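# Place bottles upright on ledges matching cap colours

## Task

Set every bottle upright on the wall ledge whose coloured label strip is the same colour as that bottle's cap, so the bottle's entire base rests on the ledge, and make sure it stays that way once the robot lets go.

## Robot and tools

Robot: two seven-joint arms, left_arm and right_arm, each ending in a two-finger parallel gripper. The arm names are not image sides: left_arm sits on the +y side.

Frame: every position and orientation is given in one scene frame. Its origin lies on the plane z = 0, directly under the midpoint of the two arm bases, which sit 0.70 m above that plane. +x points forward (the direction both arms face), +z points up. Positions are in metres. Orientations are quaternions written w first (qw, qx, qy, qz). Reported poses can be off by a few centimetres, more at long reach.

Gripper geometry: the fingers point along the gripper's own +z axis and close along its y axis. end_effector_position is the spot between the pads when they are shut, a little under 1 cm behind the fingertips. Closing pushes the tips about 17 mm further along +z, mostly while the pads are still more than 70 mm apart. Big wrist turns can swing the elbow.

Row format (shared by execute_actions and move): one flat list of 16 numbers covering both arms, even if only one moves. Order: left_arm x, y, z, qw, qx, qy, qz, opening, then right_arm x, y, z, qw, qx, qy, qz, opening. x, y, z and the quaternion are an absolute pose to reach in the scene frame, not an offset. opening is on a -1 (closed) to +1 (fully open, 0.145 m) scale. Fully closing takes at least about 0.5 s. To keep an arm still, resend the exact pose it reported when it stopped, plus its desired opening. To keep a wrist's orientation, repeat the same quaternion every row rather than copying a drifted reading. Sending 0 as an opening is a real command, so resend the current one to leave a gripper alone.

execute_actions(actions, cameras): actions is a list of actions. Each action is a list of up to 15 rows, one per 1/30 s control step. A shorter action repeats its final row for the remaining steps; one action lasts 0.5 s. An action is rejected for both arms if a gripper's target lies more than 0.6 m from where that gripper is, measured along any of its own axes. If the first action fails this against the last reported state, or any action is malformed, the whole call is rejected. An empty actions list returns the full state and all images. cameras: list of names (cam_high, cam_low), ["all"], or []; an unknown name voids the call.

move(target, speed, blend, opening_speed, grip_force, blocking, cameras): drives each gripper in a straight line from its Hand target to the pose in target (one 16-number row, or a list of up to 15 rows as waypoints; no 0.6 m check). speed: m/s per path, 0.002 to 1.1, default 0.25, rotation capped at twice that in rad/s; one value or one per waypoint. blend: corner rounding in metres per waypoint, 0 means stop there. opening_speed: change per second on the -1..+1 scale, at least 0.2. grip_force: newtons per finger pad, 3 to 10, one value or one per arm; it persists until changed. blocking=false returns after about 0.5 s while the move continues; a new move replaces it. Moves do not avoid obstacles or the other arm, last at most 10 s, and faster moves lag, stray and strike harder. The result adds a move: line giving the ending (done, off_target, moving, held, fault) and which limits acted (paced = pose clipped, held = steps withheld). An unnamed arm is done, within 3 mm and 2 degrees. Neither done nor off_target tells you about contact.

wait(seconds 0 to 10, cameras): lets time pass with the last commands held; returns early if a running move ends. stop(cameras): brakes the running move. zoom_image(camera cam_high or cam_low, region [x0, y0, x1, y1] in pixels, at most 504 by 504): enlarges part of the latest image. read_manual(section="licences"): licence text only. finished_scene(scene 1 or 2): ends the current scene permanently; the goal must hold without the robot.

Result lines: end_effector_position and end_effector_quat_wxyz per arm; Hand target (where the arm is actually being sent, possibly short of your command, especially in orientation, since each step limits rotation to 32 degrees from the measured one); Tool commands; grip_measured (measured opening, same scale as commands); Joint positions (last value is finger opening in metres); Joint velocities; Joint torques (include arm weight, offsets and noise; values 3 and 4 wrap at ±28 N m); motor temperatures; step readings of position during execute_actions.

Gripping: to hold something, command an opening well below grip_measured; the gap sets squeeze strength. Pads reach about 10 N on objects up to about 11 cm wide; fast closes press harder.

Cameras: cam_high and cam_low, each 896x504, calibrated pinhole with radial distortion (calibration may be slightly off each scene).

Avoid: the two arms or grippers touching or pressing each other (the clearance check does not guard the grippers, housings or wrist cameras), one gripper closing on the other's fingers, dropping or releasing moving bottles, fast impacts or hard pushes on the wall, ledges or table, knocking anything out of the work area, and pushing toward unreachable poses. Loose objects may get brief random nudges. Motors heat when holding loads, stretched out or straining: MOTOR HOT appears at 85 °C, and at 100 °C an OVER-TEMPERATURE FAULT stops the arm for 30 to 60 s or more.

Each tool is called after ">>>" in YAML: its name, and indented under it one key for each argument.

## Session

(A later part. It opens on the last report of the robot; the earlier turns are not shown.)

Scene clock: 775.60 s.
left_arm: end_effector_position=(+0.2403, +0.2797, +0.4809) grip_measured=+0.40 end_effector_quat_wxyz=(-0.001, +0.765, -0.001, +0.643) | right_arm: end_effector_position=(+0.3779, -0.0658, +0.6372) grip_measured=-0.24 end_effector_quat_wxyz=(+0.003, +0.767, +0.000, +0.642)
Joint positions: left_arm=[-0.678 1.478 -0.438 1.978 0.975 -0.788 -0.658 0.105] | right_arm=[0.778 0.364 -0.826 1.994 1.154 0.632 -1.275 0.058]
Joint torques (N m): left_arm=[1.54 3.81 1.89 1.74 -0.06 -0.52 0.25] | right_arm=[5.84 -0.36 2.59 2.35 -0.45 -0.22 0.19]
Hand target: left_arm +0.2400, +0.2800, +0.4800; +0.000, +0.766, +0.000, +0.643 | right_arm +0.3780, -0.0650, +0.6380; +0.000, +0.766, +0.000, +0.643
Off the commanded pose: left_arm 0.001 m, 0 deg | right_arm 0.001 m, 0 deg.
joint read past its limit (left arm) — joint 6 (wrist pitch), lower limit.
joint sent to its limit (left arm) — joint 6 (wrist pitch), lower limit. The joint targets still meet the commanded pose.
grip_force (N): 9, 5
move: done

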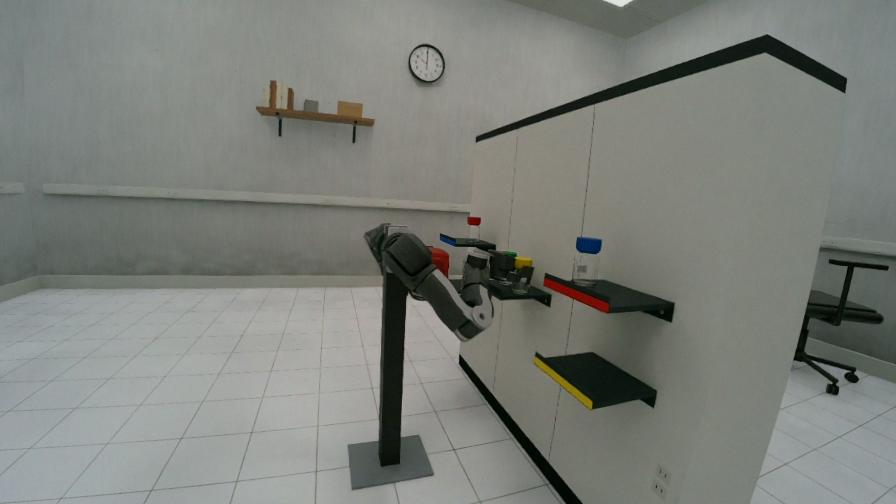

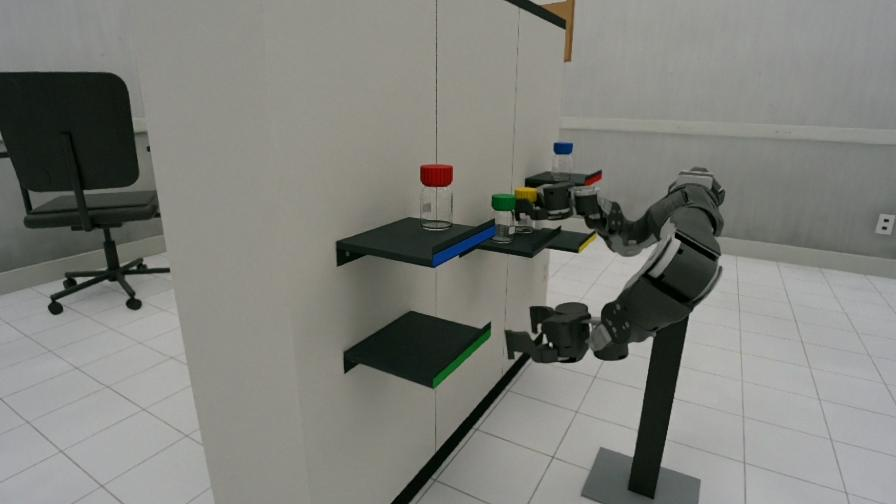

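>>> move:
  target: [0.24, 0.28, 0.48, 0, 0.766, 0, 0.643, 0.4, 0.378, -0.065, 0.685, 0, 0.766, 0, 0.643, -0.7]
  speed: 0.06
  grip_force: [9, 9]
  cameras: ["all"]

>>> zoom_image:
  camera: "cam_low"
  region: [470, 150, 590, 250]

Scene clock: 787.03 s.
left_arm: end_effector_position=(+0.2403, +0.2797, +0.4809) grip_measured=+0.40 end_effector_quat_wxyz=(-0.001, +0.765, -0.001, +0.643) | right_arm: end_effector_position=(+0.3776, -0.0630, +0.6828) grip_measured=-0.24 end_effector_quat_wxyz=(-0.004, +0.768, +0.003, +0.640)
Joint positions: left_arm=[-0.678 1.478 -0.438 1.978 0.975 -0.788 -0.658 0.105] | right_arm=[0.918 0.299 -0.744 2.002 1.349 0.767 -1.409 0.058]
Joint torques (N m): left_arm=[1.54 3.81 1.89 1.74 -0.06 -0.52 0.25] | right_arm=[6.63 -0.2 2.92 1.8 -0.48 0.01 -0.15]
Hand target: left_arm +0.2400, +0.2800, +0.4800; +0.000, +0.766, +0.000, +0.643 | right_arm +0.3780, -0.0650, +0.6849; +0.000, +0.766, +0.000, +0.643
Off the commanded pose: left_arm 0.001 m, 0 deg | right_arm 0.003 m, 1 deg.
joint read past its limit (left arm) — joint 6 (wrist pitch), lower limit.
joint sent to its limit (left arm) — joint 6 (wrist pitch), lower limit. The joint targets still meet the commanded pose.
grip_force (N): 9, 9
move: done

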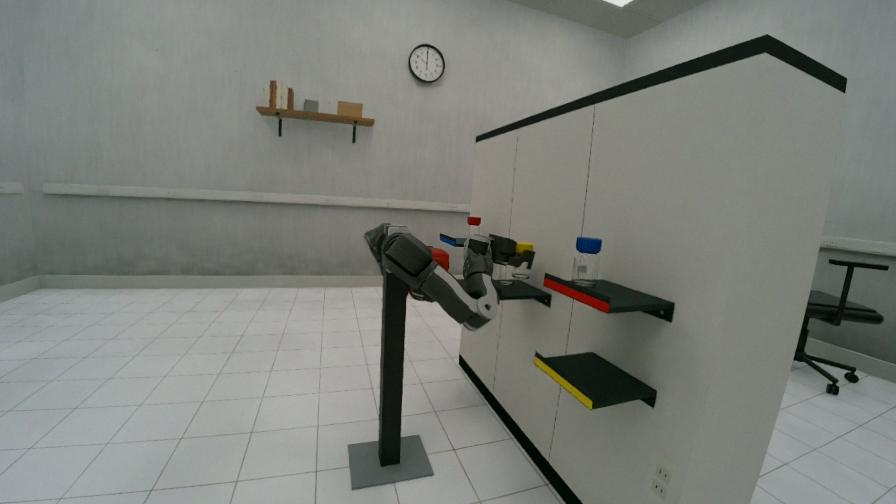

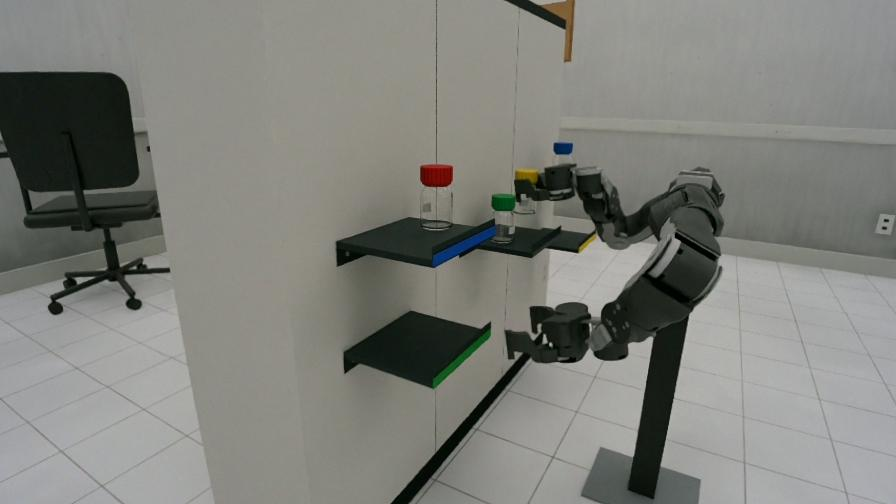

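Scaled by 4.200 from the camera's 896x504 image, which has a finer 1280x720 frame.

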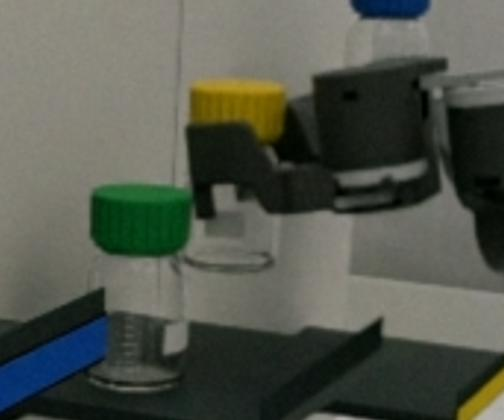

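>>> move:
  target:
    - [0.24, 0.28, 0.48, 0, 0.766, 0, 0.643, 0.4, 0.345, -0.2, 0.685, 0, 0.766, 0, 0.643, -0.7]
    - [0.24, 0.28, 0.48, 0, 0.766, 0, 0.643, 0.4, 0.335, -0.205, 0.582, 0, 0.766, 0, 0.643, -0.7]
    - [0.24, 0.28, 0.48, 0, 0.766, 0, 0.643, 0.4, 0.365, -0.29, 0.575, 0, 0.766, 0, 0.643, -0.7]
  speed: [0.12, 0.12, 0.1]
  blend: [0.02, 0.02, 0]
  cameras: ["all"]

>>> zoom_image:
  camera: "cam_high"
  region: [460, 250, 680, 420]

>>> zoom_image:
  camera: "cam_low"
  region: [490, 150, 670, 290]

Scene clock: 805.57 s.
left_arm: end_effector_position=(+0.2403, +0.2797, +0.4809) grip_measured=+0.40 end_effector_quat_wxyz=(-0.001, +0.765, -0.001, +0.643) | right_arm: end_effector_position=(+0.3636, -0.2903, +0.5685) grip_measured=-0.24 end_effector_quat_wxyz=(+0.002, +0.774, +0.000, +0.634)
Joint positions: left_arm=[-0.678 1.478 -0.438 1.978 0.975 -0.788 -0.658 0.105] | right_arm=[-0.023 1.157 -0.139 1.846 1.187 0.154 -0.314 0.058]
Joint torques (N m): left_arm=[1.54 3.84 1.89 1.74 -0.06 -0.52 0.25] | right_arm=[4.15 6.32 5.7 2.36 -0.09 -0.79 0.18]
Hand target: left_arm +0.2400, +0.2800, +0.4800; +0.000, +0.766, +0.000, +0.643 | right_arm +0.3649, -0.2900, +0.5749; +0.000, +0.766, +0.000, +0.643
Off the commanded pose: left_arm 0.001 m, 0 deg | right_arm 0.007 m, 1 deg.
joint read past its limit (left arm) — joint 6 (wrist pitch), lower limit.
joint sent to its limit (left arm) — joint 6 (wrist pitch), lower limit. The joint targets still meet the commanded pose.
grip_force (N): 9, 9
move: off_target (right_arm)

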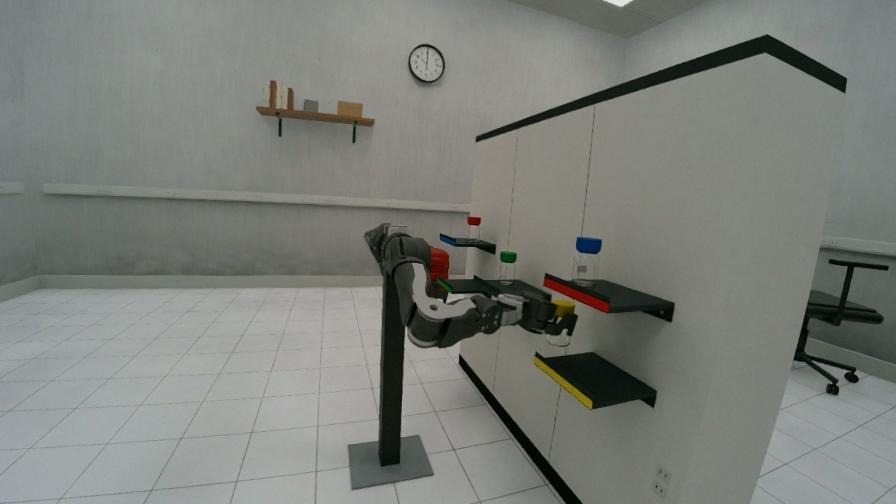

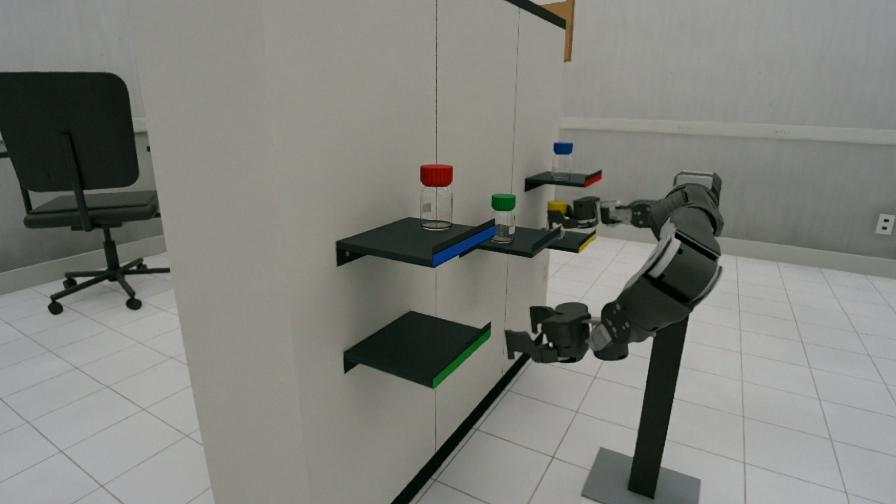

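Scaled by 2.291 from the camera's 896x504 image, which has a finer 1280x720 frame.

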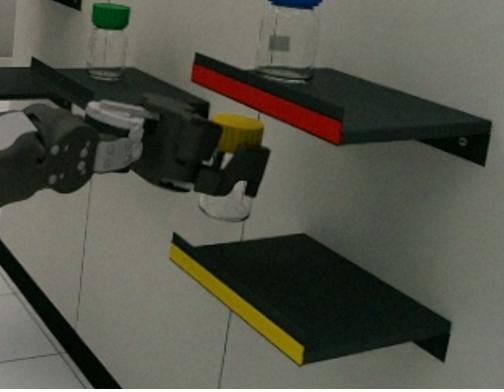

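Scaled by 2.800 from the camera's 896x504 image, which has a finer 1280x720 frame.

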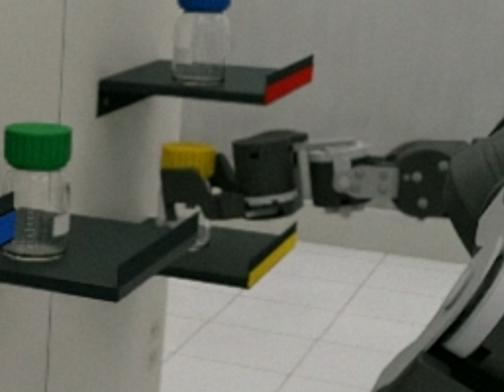

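>>> move:
  target: [0.24, 0.28, 0.48, 0, 0.766, 0, 0.643, 0.4, 0.378, -0.375, 0.578, 0, 0.766, 0, 0.643, -0.7]
  speed: 0.08
  cameras: ["all"]

>>> zoom_image:
  camera: "cam_high"
  region: [500, 270, 680, 410]

>>> zoom_image:
  camera: "cam_low"
  region: [520, 150, 660, 260]

Scene clock: 816.53 s.
left_arm: end_effector_position=(+0.2403, +0.2797, +0.4809) grip_measured=+0.40 end_effector_quat_wxyz=(-0.001, +0.765, -0.001, +0.643) | right_arm: end_effector_position=(+0.3773, -0.3767, +0.5759) grip_measured=-0.24 end_effector_quat_wxyz=(+0.003, +0.769, -0.003, +0.639)
Joint positions: left_arm=[-0.678 1.478 -0.438 1.978 0.975 -0.788 -0.658 0.105] | right_arm=[0.028 1.222 -0.071 1.47 1.215 0.111 0.064 0.058]
Joint torques (N m): left_arm=[1.54 3.84 1.91 1.76 -0.06 -0.52 0.25] | right_arm=[4.23 7.4 4.36 2.03 0.11 -0.65 0.2]
Hand target: left_arm +0.2400, +0.2800, +0.4800; +0.000, +0.766, +0.000, +0.643 | right_arm +0.3780, -0.3750, +0.5780; +0.000, +0.766, +0.000, +0.643
Off the commanded pose: left_arm 0.001 m, 0 deg | right_arm 0.003 m, 1 deg.
joint read past its limit (left arm) — joint 6 (wrist pitch), lower limit.
joint sent to its limit (left arm) — joint 6 (wrist pitch), lower limit. The joint targets still meet the commanded pose.
grip_force (N): 9, 9
move: done

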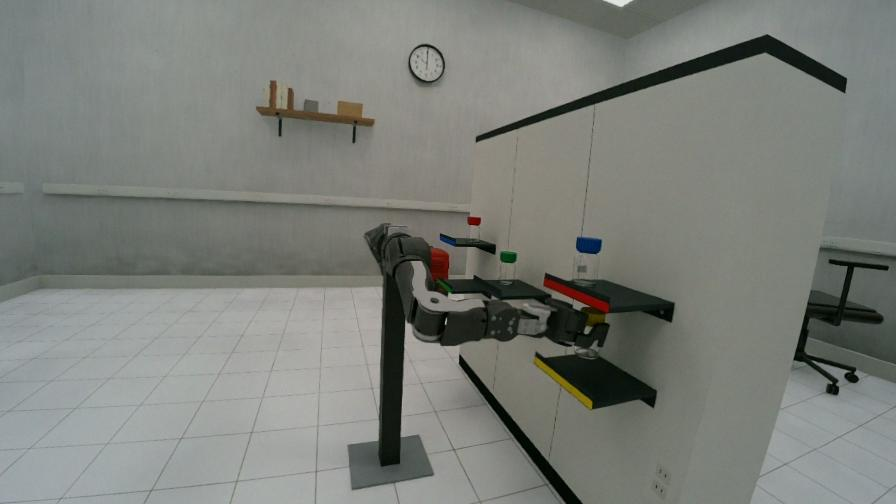

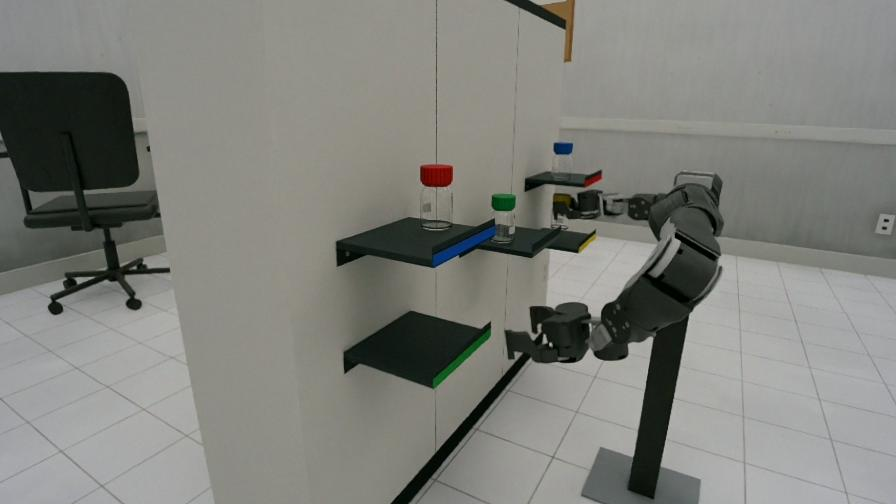

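Scaled by 2.800 from the camera's 896x504 image, which has a finer 1280x720 frame.

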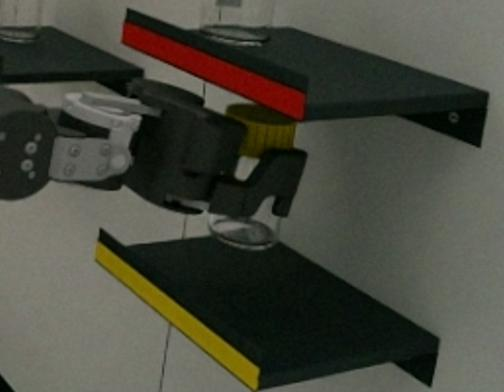

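Scaled by 3.600 from the camera's 896x504 image, which has a finer 1280x720 frame.

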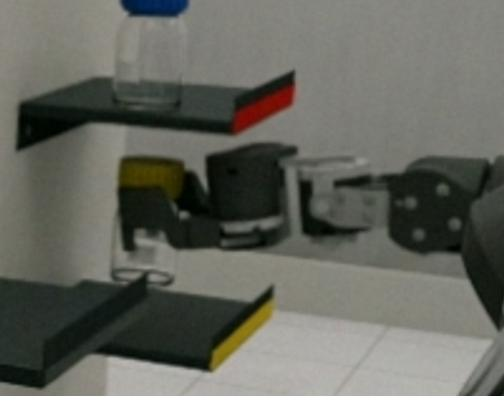

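>>> move:
  target:
    - [0.24, 0.28, 0.48, 0, 0.766, 0, 0.643, 0.4, 0.378, -0.375, 0.554, 0, 0.766, 0, 0.643, -0.7]
    - [0.24, 0.28, 0.48, 0, 0.766, 0, 0.643, 0.4, 0.378, -0.375, 0.541, 0, 0.766, 0, 0.643, -0.7]
  speed: [0.05, 0.02]
  blend: [0.003, 0]
  cameras: ["all"]

>>> zoom_image:
  camera: "cam_high"
  region: [540, 290, 660, 390]

>>> zoom_image:
  camera: "cam_low"
  region: [520, 150, 660, 260]

Scene clock: 831.87 s.
left_arm: end_effector_position=(+0.2403, +0.2797, +0.4809) grip_measured=+0.40 end_effector_quat_wxyz=(-0.001, +0.765, -0.001, +0.643) | right_arm: end_effector_position=(+0.3774, -0.3760, +0.5400) grip_measured=-0.24 end_effector_quat_wxyz=(+0.002, +0.768, -0.001, +0.640)
Joint positions: left_arm=[-0.678 1.478 -0.438 1.978 0.975 -0.788 -0.658 0.105] | right_arm=[0.042 1.095 -0.092 1.388 1.085 0.058 0.116 0.058]
Joint torques (N m): left_arm=[1.54 3.81 1.89 1.74 -0.06 -0.52 0.25] | right_arm=[4.23 6.98 3.88 1.8 0.18 -0.64 0.23]
Hand target: left_arm +0.2400, +0.2800, +0.4800; +0.000, +0.766, +0.000, +0.643 | right_arm +0.3780, -0.3751, +0.5411; +0.000, +0.766, +0.000, +0.643
Off the commanded pose: left_arm 0.001 m, 0 deg | right_arm 0.002 m, 1 deg.
joint read past its limit (left arm) — joint 6 (wrist pitch), lower limit.
joint sent to its limit (left arm) — joint 6 (wrist pitch), lower limit. The joint targets still meet the commanded pose.
grip_force (N): 9, 9
move: done

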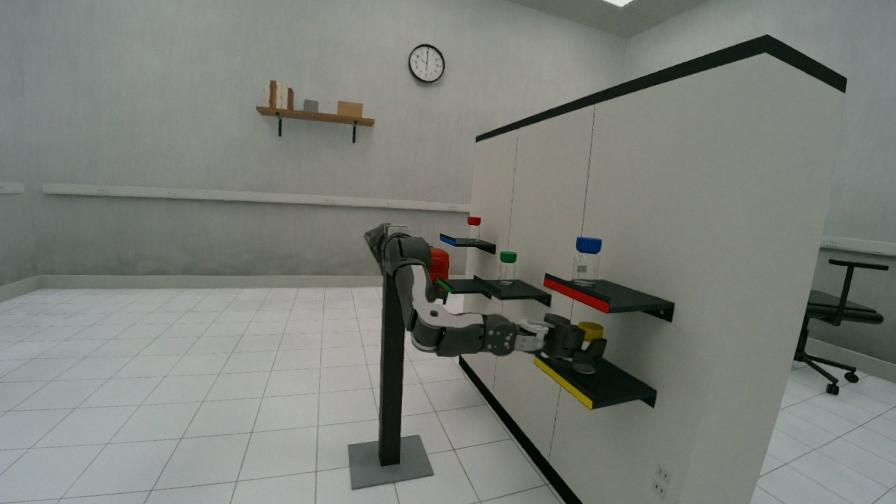

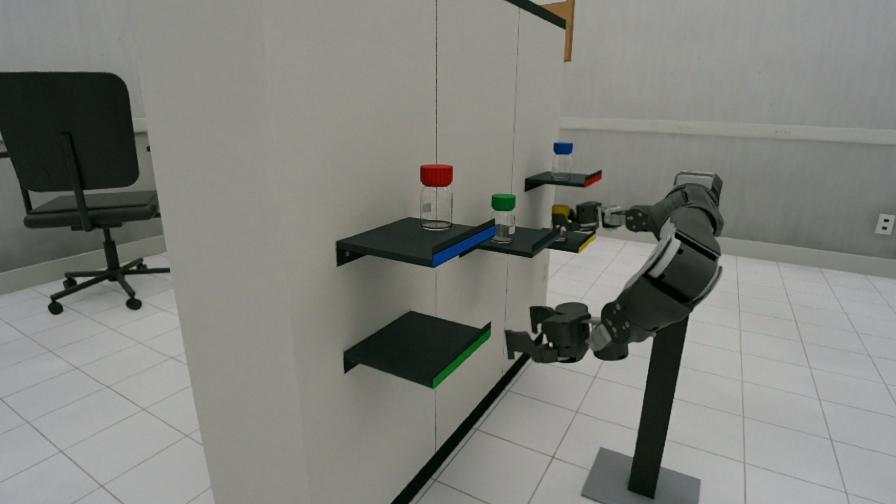

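Scaled by 4.200 from the camera's 896x504 image, which has a finer 1280x720 frame.

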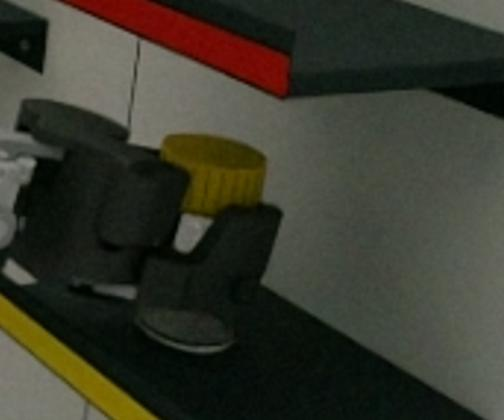

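Scaled by 3.600 from the camera's 896x504 image, which has a finer 1280x720 frame.

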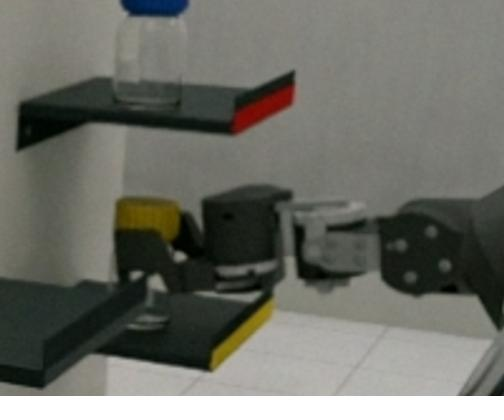

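>>> move:
  target: [0.24, 0.28, 0.48, 0, 0.766, 0, 0.643, 0.4, 0.378, -0.375, 0.535, 0, 0.766, 0, 0.643, -0.7]
  speed: 0.02

>>> move:
  target: [0.24, 0.28, 0.48, 0, 0.766, 0, 0.643, 0.4, 0.378, -0.375, 0.531, 0, 0.766, 0, 0.643, -0.7]
  speed: 0.02
  cameras: ["all"]

>>> zoom_image:
  camera: "cam_high"
  region: [540, 290, 660, 390]

Scene clock: 844.07 s.
left_arm: end_effector_position=(+0.2403, +0.2797, +0.4809) grip_measured=+0.40 end_effector_quat_wxyz=(-0.001, +0.765, -0.001, +0.643) | right_arm: end_effector_position=(+0.3784, -0.3766, +0.5397) grip_measured=-0.24 end_effector_quat_wxyz=(+0.003, +0.762, -0.001, +0.647)
Joint positions: left_arm=[-0.678 1.478 -0.438 1.978 0.975 -0.788 -0.658 0.105] | right_arm=[0.049 1.08 -0.092 1.373 1.07 0.037 0.126 0.058]
Joint torques (N m): left_arm=[1.54 3.81 1.89 1.74 -0.06 -0.52 0.25] | right_arm=[3.78 6.37 2.3 1.5 0.17 -0.37 0.12]
Hand target: left_arm +0.2400, +0.2800, +0.4800; +0.000, +0.766, +0.000, +0.643 | right_arm +0.3779, -0.3750, +0.5351; +0.000, +0.766, +0.000, +0.643
Off the commanded pose: left_arm 0.001 m, 0 deg | right_arm 0.005 m, 1 deg.
joint read past its limit (left arm) — joint 6 (wrist pitch), lower limit.
joint sent to its limit (left arm) — joint 6 (wrist pitch), lower limit. The joint targets still meet the commanded pose.
grip_force (N): 9, 9
move: off_target (right_arm)

Scene clock: 844.83 s.
left_arm: end_effector_position=(+0.2403, +0.2797, +0.4809) grip_measured=+0.40 end_effector_quat_wxyz=(-0.001, +0.765, -0.001, +0.643) | right_arm: end_effector_position=(+0.3791, -0.3763, +0.5392) grip_measured=-0.24 end_effector_quat_wxyz=(+0.003, +0.758, +0.001, +0.653)
Joint positions: left_arm=[-0.678 1.478 -0.438 1.978 0.975 -0.788 -0.658 0.105] | right_arm=[0.054 1.076 -0.104 1.364 1.067 0.013 0.13 0.058]
Joint torques (N m): left_arm=[1.57 3.81 1.89 1.74 -0.06 -0.52 0.25] | right_arm=[3.26 6.4 1.74 1.28 0.22 -0.11 0.08]
Hand target: left_arm +0.2400, +0.2800, +0.4800; +0.000, +0.766, +0.000, +0.643 | right_arm +0.3778, -0.3749, +0.5311; +0.000, +0.766, +0.000, +0.643
Off the commanded pose: left_arm 0.001 m, 0 deg | right_arm 0.008 m, 2 deg.
joint read past its limit (left arm) — joint 6 (wrist pitch), lower limit.
joint sent to its limit (left arm) — joint 6 (wrist pitch), lower limit. The joint targets still meet the commanded pose.
grip_force (N): 9, 9
move: off_target (right_arm)

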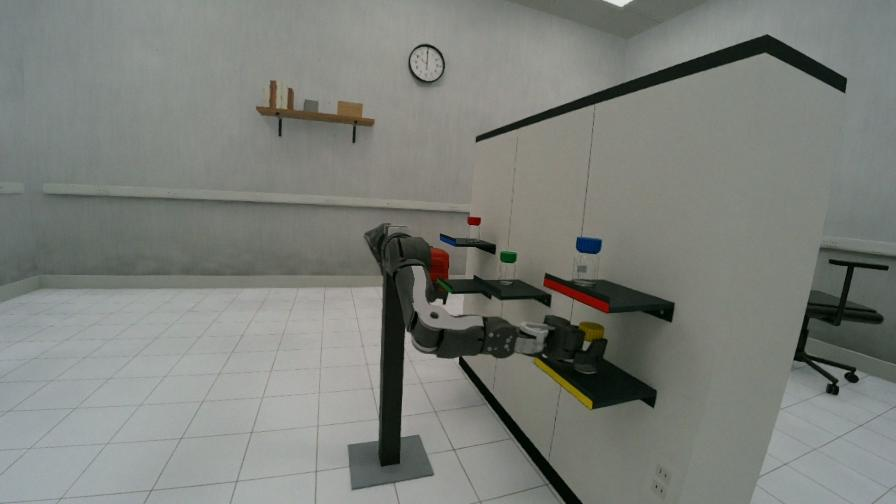

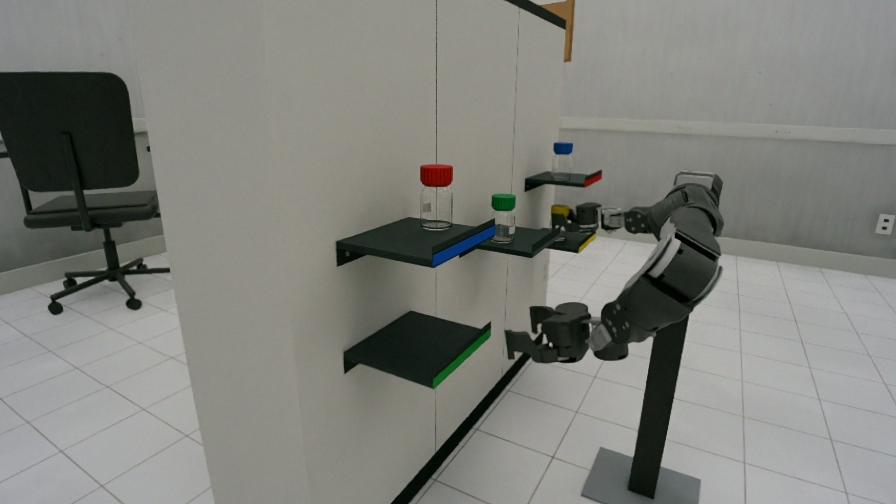

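Scaled by 4.200 from the camera's 896x504 image, which has a finer 1280x720 frame.

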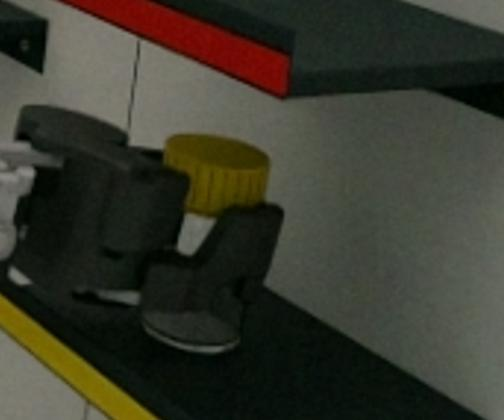

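>>> move:
  target: [0.24, 0.28, 0.48, 0, 0.766, 0, 0.643, 0.4, 0.378, -0.376, 0.539, 0, 0.766, 0, 0.643, -0.7]
  speed: 0.02

>>> move:
  target: [0.24, 0.28, 0.48, 0, 0.766, 0, 0.643, 0.4, 0.378, -0.376, 0.539, 0, 0.766, 0, 0.643, 0.3]
  speed: 0.02
  opening_speed: 0.5

>>> move:
  target: [0.24, 0.28, 0.48, 0, 0.766, 0, 0.643, 0.4, 0.24, -0.376, 0.541, 0, 0.766, 0, 0.643, 0.3]
  speed: 0.1
  cameras: ["all"]

>>> zoom_image:
  camera: "cam_high"
  region: [520, 290, 680, 420]

Scene clock: 859.13 s.
left_arm: end_effector_position=(+0.2403, +0.2797, +0.4809) grip_measured=+0.40 end_effector_quat_wxyz=(-0.001, +0.765, -0.001, +0.643) | right_arm: end_effector_position=(+0.3785, -0.3758, +0.5398) grip_measured=-0.24 end_effector_quat_wxyz=(+0.000, +0.764, +0.002, +0.646)
Joint positions: left_arm=[-0.678 1.478 -0.438 1.978 0.975 -0.788 -0.658 0.105] | right_arm=[0.052 1.09 -0.104 1.373 1.081 0.035 0.13 0.058]
Joint torques (N m): left_arm=[1.54 3.81 1.89 1.74 -0.06 -0.52 0.25] | right_arm=[3.18 8.22 4.21 2.43 0.33 -0.22 -0.09]
Hand target: left_arm +0.2400, +0.2800, +0.4800; +0.000, +0.766, +0.000, +0.643 | right_arm +0.3780, -0.3761, +0.5390; +0.000, +0.766, +0.000, +0.643
Off the commanded pose: left_arm 0.001 m, 0 deg | right_arm 0.001 m, 0 deg.
joint read past its limit (left arm) — joint 6 (wrist pitch), lower limit.
joint sent to its limit (left arm) — joint 6 (wrist pitch), lower limit. The joint targets still meet the commanded pose.
grip_force (N): 9, 9
move: done

Scene clock: 861.33 s.
left_arm: end_effector_position=(+0.2403, +0.2797, +0.4809) grip_measured=+0.40 end_effector_quat_wxyz=(-0.001, +0.765, -0.001, +0.643) | right_arm: end_effector_position=(+0.3783, -0.3756, +0.5390) grip_measured=+0.30 end_effector_quat_wxyz=(-0.001, +0.765, +0.001, +0.644)
Joint positions: left_arm=[-0.678 1.478 -0.438 1.978 0.975 -0.788 -0.658 0.105] | right_arm=[0.051 1.09 -0.104 1.374 1.084 0.039 0.13 0.098]
Joint torques (N m): left_arm=[1.54 3.81 1.91 1.74 -0.06 -0.52 0.25] | right_arm=[3.36 8.22 4.25 2.41 0.28 -0.33 -0.07]
Hand target: left_arm +0.2400, +0.2800, +0.4800; +0.000, +0.766, +0.000, +0.643 | right_arm +0.3780, -0.3760, +0.5390; +0.000, +0.766, +0.000, +0.643
Off the commanded pose: left_arm 0.001 m, 0 deg | right_arm 0.000 m, 0 deg.
joint read past its limit (left arm) — joint 6 (wrist pitch), lower limit.
joint sent to its limit (left arm) — joint 6 (wrist pitch), lower limit. The joint targets still meet the commanded pose.
grip_force (N): 9, 9
move: done

Scene clock: 863.07 s.
left_arm: end_effector_position=(+0.2403, +0.2797, +0.4809) grip_measured=+0.40 end_effector_quat_wxyz=(-0.001, +0.765, -0.001, +0.643) | right_arm: end_effector_position=(+0.2392, -0.3766, +0.5383) grip_measured=+0.30 end_effector_quat_wxyz=(+0.000, +0.769, -0.004, +0.640)
Joint positions: left_arm=[-0.678 1.478 -0.438 1.978 0.975 -0.788 -0.658 0.105] | right_arm=[-1.01 0.849 0.768 1.814 1.079 -0.063 0.263 0.098]
Joint torques (N m): left_arm=[1.54 3.81 1.89 1.74 -0.06 -0.52 0.25] | right_arm=[0.2 4.29 4.88 2.33 0.23 -0.55 0.21]
Hand target: left_arm +0.2400, +0.2800, +0.4800; +0.000, +0.766, +0.000, +0.643 | right_arm +0.2400, -0.3759, +0.5410; +0.000, +0.766, +0.000, +0.643
Off the commanded pose: left_arm 0.001 m, 0 deg | right_arm 0.003 m, 1 deg.
joint read past its limit (left arm) — joint 6 (wrist pitch), lower limit.
joint sent to its limit (left arm) — joint 6 (wrist pitch), lower limit. The joint targets still meet the commanded pose.
grip_force (N): 9, 9
move: done

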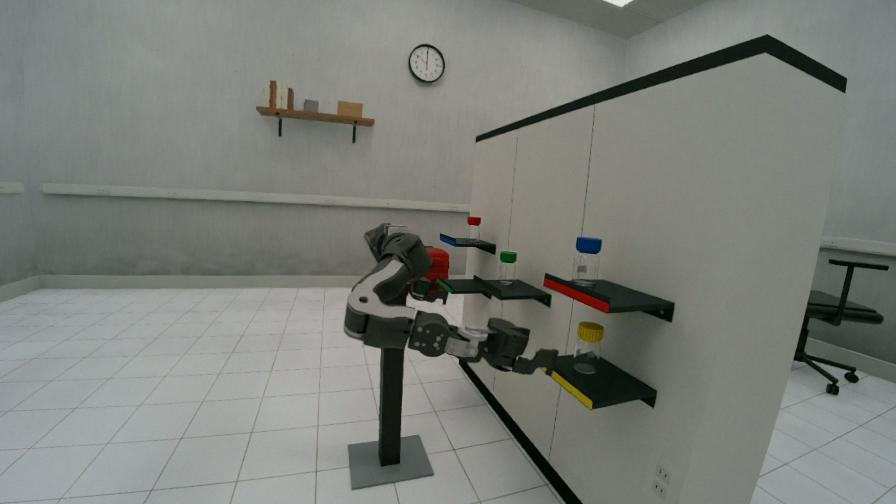

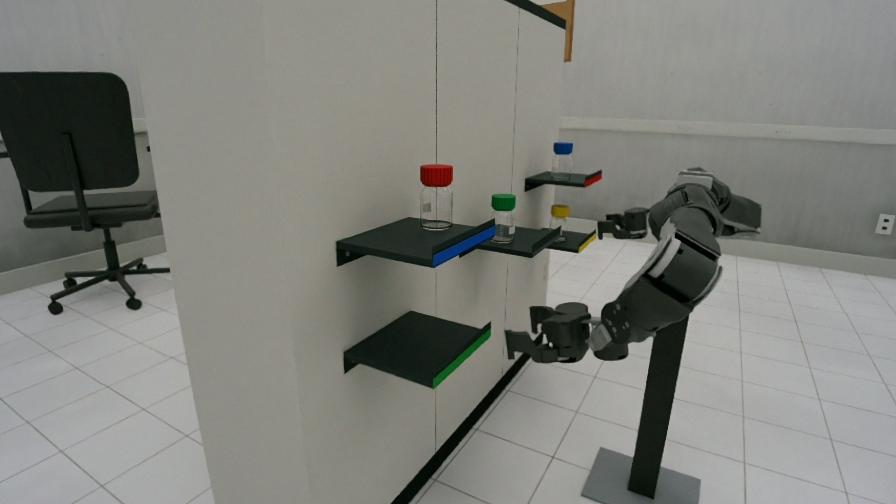

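Scaled by 3.150 from the camera's 896x504 image, which has a finer 1280x720 frame.

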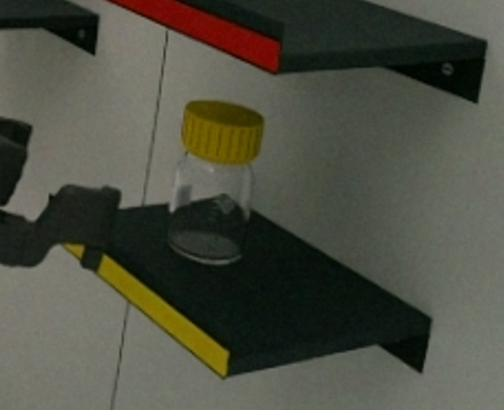

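>>> move:
  target:
    - [0.33, 0.2, 0.57, 0, 0.766, 0, 0.643, 0.15, 0.24, -0.376, 0.541, 0, 0.766, 0, 0.643, 0.3]
    - [0.335, 0.2, 0.655, 0, 0.766, 0, 0.643, 0.15, 0.24, -0.376, 0.541, 0, 0.766, 0, 0.643, 0.3]
    - [0.318, 0.041, 0.648, 0, 0.766, 0, 0.643, 0.15, 0.24, -0.376, 0.541, 0, 0.766, 0, 0.643, 0.3]
  speed: [0.15, 0.12, 0.12]
  blend: [0.03, 0.03, 0]
  cameras: ["all"]

>>> zoom_image:
  camera: "cam_low"
  region: [470, 160, 590, 260]

>>> zoom_image:
  camera: "cam_high"
  region: [430, 220, 550, 310]

Scene clock: 884.47 s.
left_arm: end_effector_position=(+0.3176, +0.0399, +0.6496) grip_measured=+0.15 end_effector_quat_wxyz=(+0.004, +0.764, -0.001, +0.645) | right_arm: end_effector_position=(+0.2392, -0.3766, +0.5383) grip_measured=+0.30 end_effector_quat_wxyz=(+0.000, +0.769, -0.004, +0.640)
Joint positions: left_arm=[0.664 0.185 -0.866 2.22 1.143 0.781 -1.577 0.087] | right_arm=[-1.01 0.849 0.768 1.814 1.079 -0.063 0.263 0.098]
Joint torques (N m): left_arm=[5.39 -0.99 1.36 2.07 -0.32 0.01 -0.01] | right_arm=[0.17 4.34 4.85 2.32 0.25 -0.55 0.19]
Hand target: left_arm +0.3180, +0.0410, +0.6480; +0.000, +0.766, +0.000, +0.643 | right_arm +0.2400, -0.3759, +0.5410; +0.000, +0.766, +0.000, +0.643
Off the commanded pose: left_arm 0.002 m, 1 deg | right_arm 0.003 m, 1 deg.
joint sent to its limit (left arm) — joint 6 (wrist pitch), upper limit; joint 7 (wrist yaw), lower limit. The joint targets still meet the commanded pose.
grip_force (N): 9, 9
move: done

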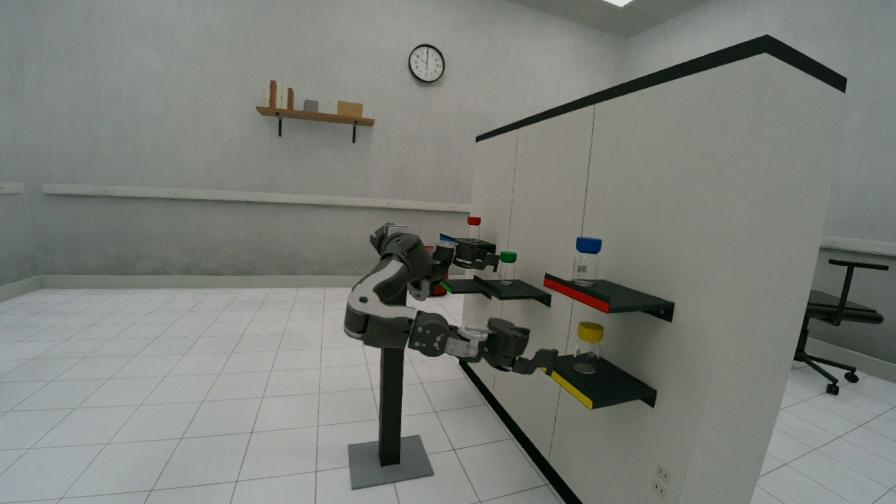

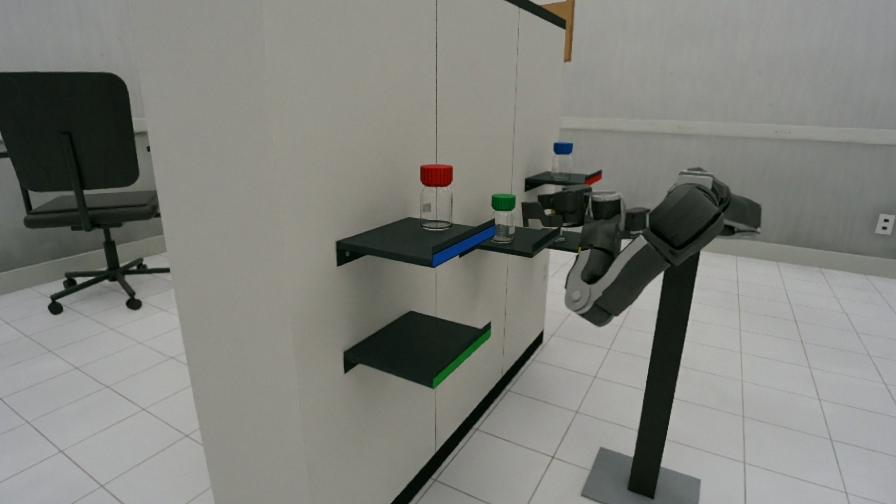

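Scaled by 4.200 from the camera's 896x504 image, which has a finer 1280x720 frame.

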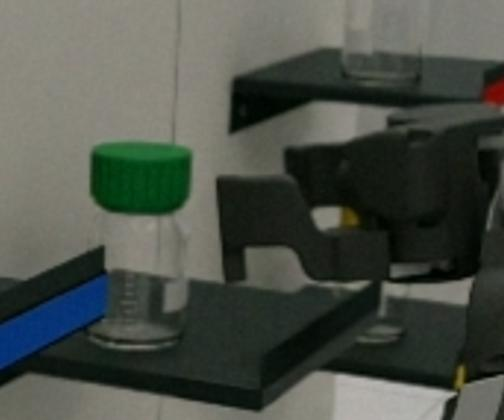

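Scaled by 4.200 from the camera's 896x504 image, which has a finer 1280x720 frame.

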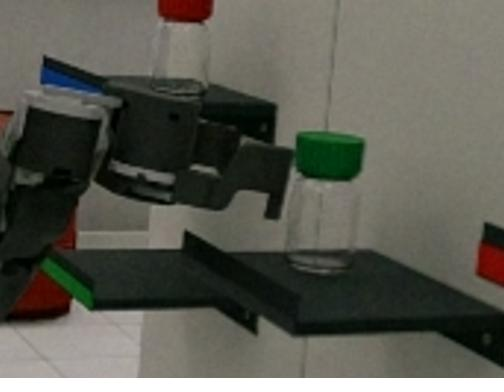

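>>> move:
  target: [0.381, 0.041, 0.636, 0, 0.766, 0, 0.643, 0.25, 0.24, -0.376, 0.541, 0, 0.766, 0, 0.643, 0.3]
  speed: 0.06
  cameras: ["all"]

>>> zoom_image:
  camera: "cam_low"
  region: [470, 160, 590, 260]

>>> zoom_image:
  camera: "cam_high"
  region: [430, 220, 550, 310]

Scene clock: 896.03 s.
left_arm: end_effector_position=(+0.3806, +0.0416, +0.6361) grip_measured=+0.25 end_effector_quat_wxyz=(-0.001, +0.766, +0.001, +0.642) | right_arm: end_effector_position=(+0.2392, -0.3766, +0.5383) grip_measured=+0.30 end_effector_quat_wxyz=(+0.000, +0.769, -0.004, +0.640)
Joint positions: left_arm=[0.789 0.252 -0.86 1.925 1.095 0.635 -1.3 0.094] | right_arm=[-1.01 0.849 0.768 1.814 1.079 -0.063 0.263 0.098]
Joint torques (N m): left_arm=[8.22 -0.54 1.59 2.73 -0.33 -0.32 0.23] | right_arm=[0.15 4.34 4.85 2.24 0.25 -0.54 0.19]
Hand target: left_arm +0.3810, +0.0410, +0.6360; +0.000, +0.766, +0.000, +0.643 | right_arm +0.2400, -0.3759, +0.5410; +0.000, +0.766, +0.000, +0.643
Off the commanded pose: left_arm 0.001 m, 0 deg | right_arm 0.003 m, 1 deg.
grip_force (N): 9, 9
move: done

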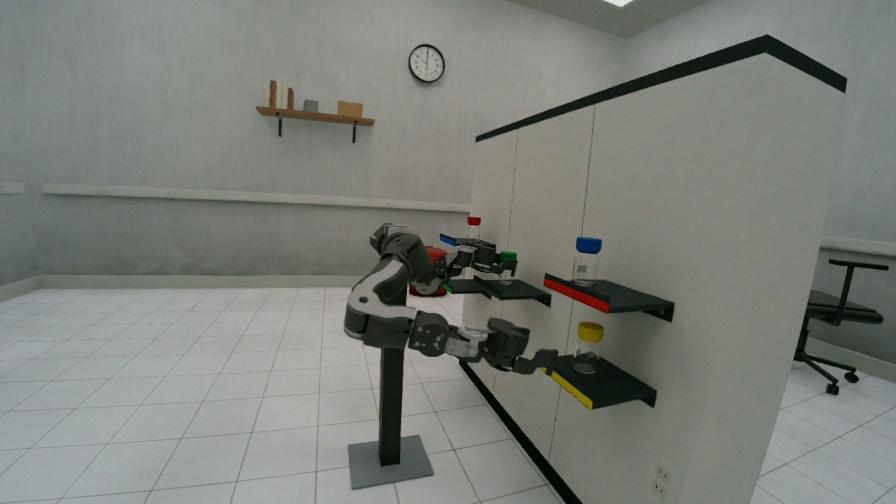

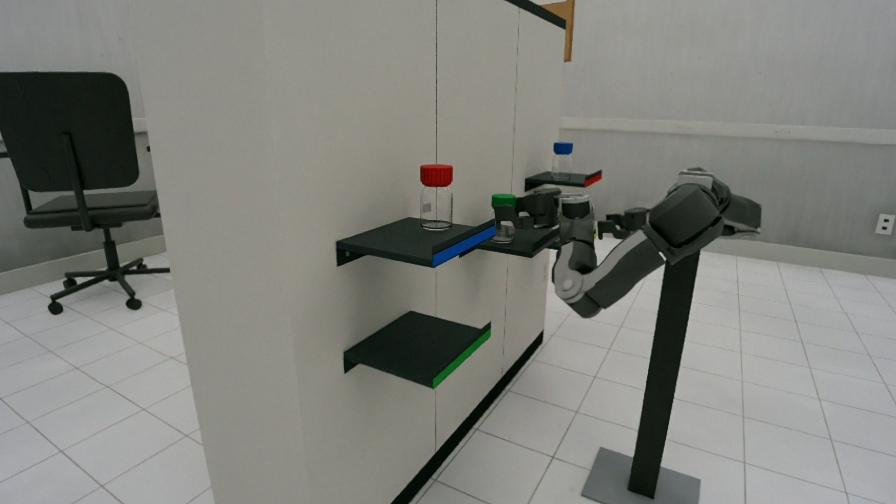

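Scaled by 4.200 from the camera's 896x504 image, which has a finer 1280x720 frame.

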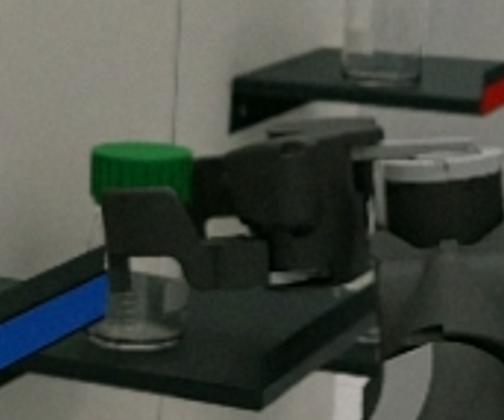

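Scaled by 4.200 from the camera's 896x504 image, which has a finer 1280x720 frame.

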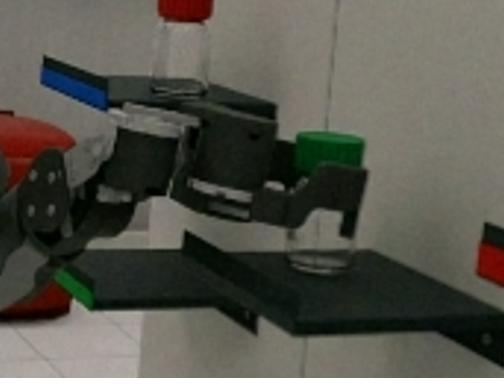

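>>> move:
  target: [0.381, 0.041, 0.636, 0, 0.766, 0, 0.643, -0.7, 0.24, -0.376, 0.541, 0, 0.766, 0, 0.643, 0.3]
  speed: 0.06
  opening_speed: 0.7
  grip_force: [5, 5]

>>> move:
  target: [0.381, 0.041, 0.686, 0, 0.766, 0, 0.643, -0.7, 0.24, -0.376, 0.541, 0, 0.766, 0, 0.643, 0.3]
  speed: 0.06
  grip_force: [9, 9]
  cameras: ["all"]

>>> zoom_image:
  camera: "cam_low"
  region: [470, 150, 590, 250]

Scene clock: 914.97 s.
left_arm: end_effector_position=(+0.3807, +0.0418, +0.6362) grip_measured=-0.27 end_effector_quat_wxyz=(-0.002, +0.766, +0.001, +0.643) | right_arm: end_effector_position=(+0.2392, -0.3766, +0.5383) grip_measured=+0.30 end_effector_quat_wxyz=(+0.000, +0.769, -0.004, +0.640)
Joint positions: left_arm=[0.789 0.252 -0.86 1.925 1.093 0.635 -1.299 0.056] | right_arm=[-1.01 0.849 0.768 1.814 1.079 -0.063 0.263 0.098]
Joint torques (N m): left_arm=[8.08 -0.7 1.7 2.76 -0.31 -0.3 0.24] | right_arm=[0.09 4.42 4.86 2.3 0.23 -0.54 0.21]
Hand target: left_arm +0.3810, +0.0410, +0.6360; +0.000, +0.766, +0.000, +0.643 | right_arm +0.2400, -0.3759, +0.5410; +0.000, +0.766, +0.000, +0.643
Off the commanded pose: left_arm 0.001 m, 0 deg | right_arm 0.003 m, 1 deg.
grip_force (N): 5, 5
move: done

Scene clock: 916.20 s.
left_arm: end_effector_position=(+0.3808, +0.0392, +0.6855) grip_measured=-0.27 end_effector_quat_wxyz=(+0.004, +0.767, -0.002, +0.642) | right_arm: end_effector_position=(+0.2392, -0.3766, +0.5383) grip_measured=+0.30 end_effector_quat_wxyz=(+0.000, +0.769, -0.004, +0.640)
Joint positions: left_arm=[0.934 0.178 -0.769 1.931 1.283 0.782 -1.433 0.056] | right_arm=[-1.01 0.849 0.768 1.814 1.079 -0.063 0.263 0.098]
Joint torques (N m): left_arm=[8.35 -0.44 1.92 2.55 -0.38 -0.14 -0.05] | right_arm=[0.17 4.23 4.9 2.25 0.22 -0.54 0.19]
Hand target: left_arm +0.3810, +0.0410, +0.6861; +0.000, +0.766, +0.000, +0.643 | right_arm +0.2400, -0.3759, +0.5410; +0.000, +0.766, +0.000, +0.643
Off the commanded pose: left_arm 0.002 m, 1 deg | right_arm 0.003 m, 1 deg.
grip_force (N): 9, 9
move: done

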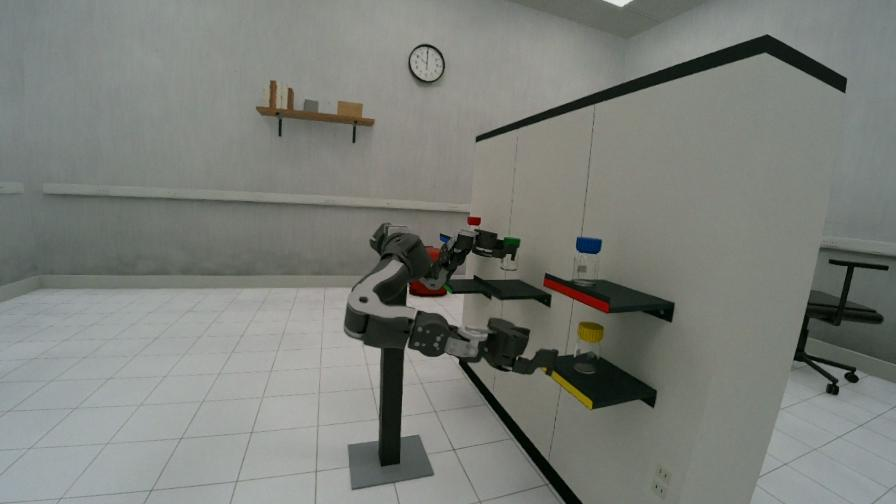

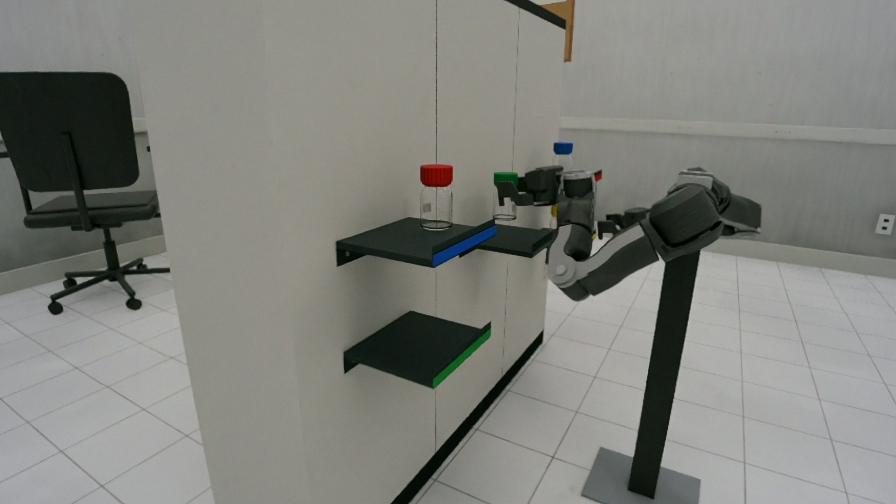

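Scaled by 4.200 from the camera's 896x504 image, which has a finer 1280x720 frame.

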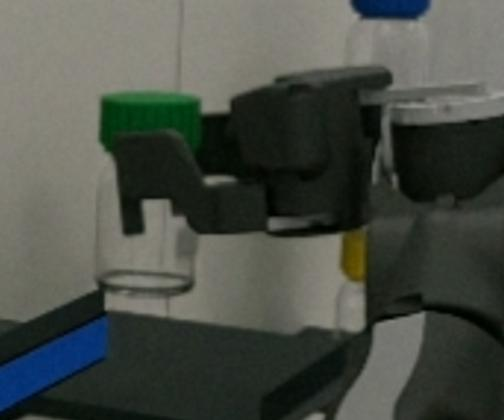

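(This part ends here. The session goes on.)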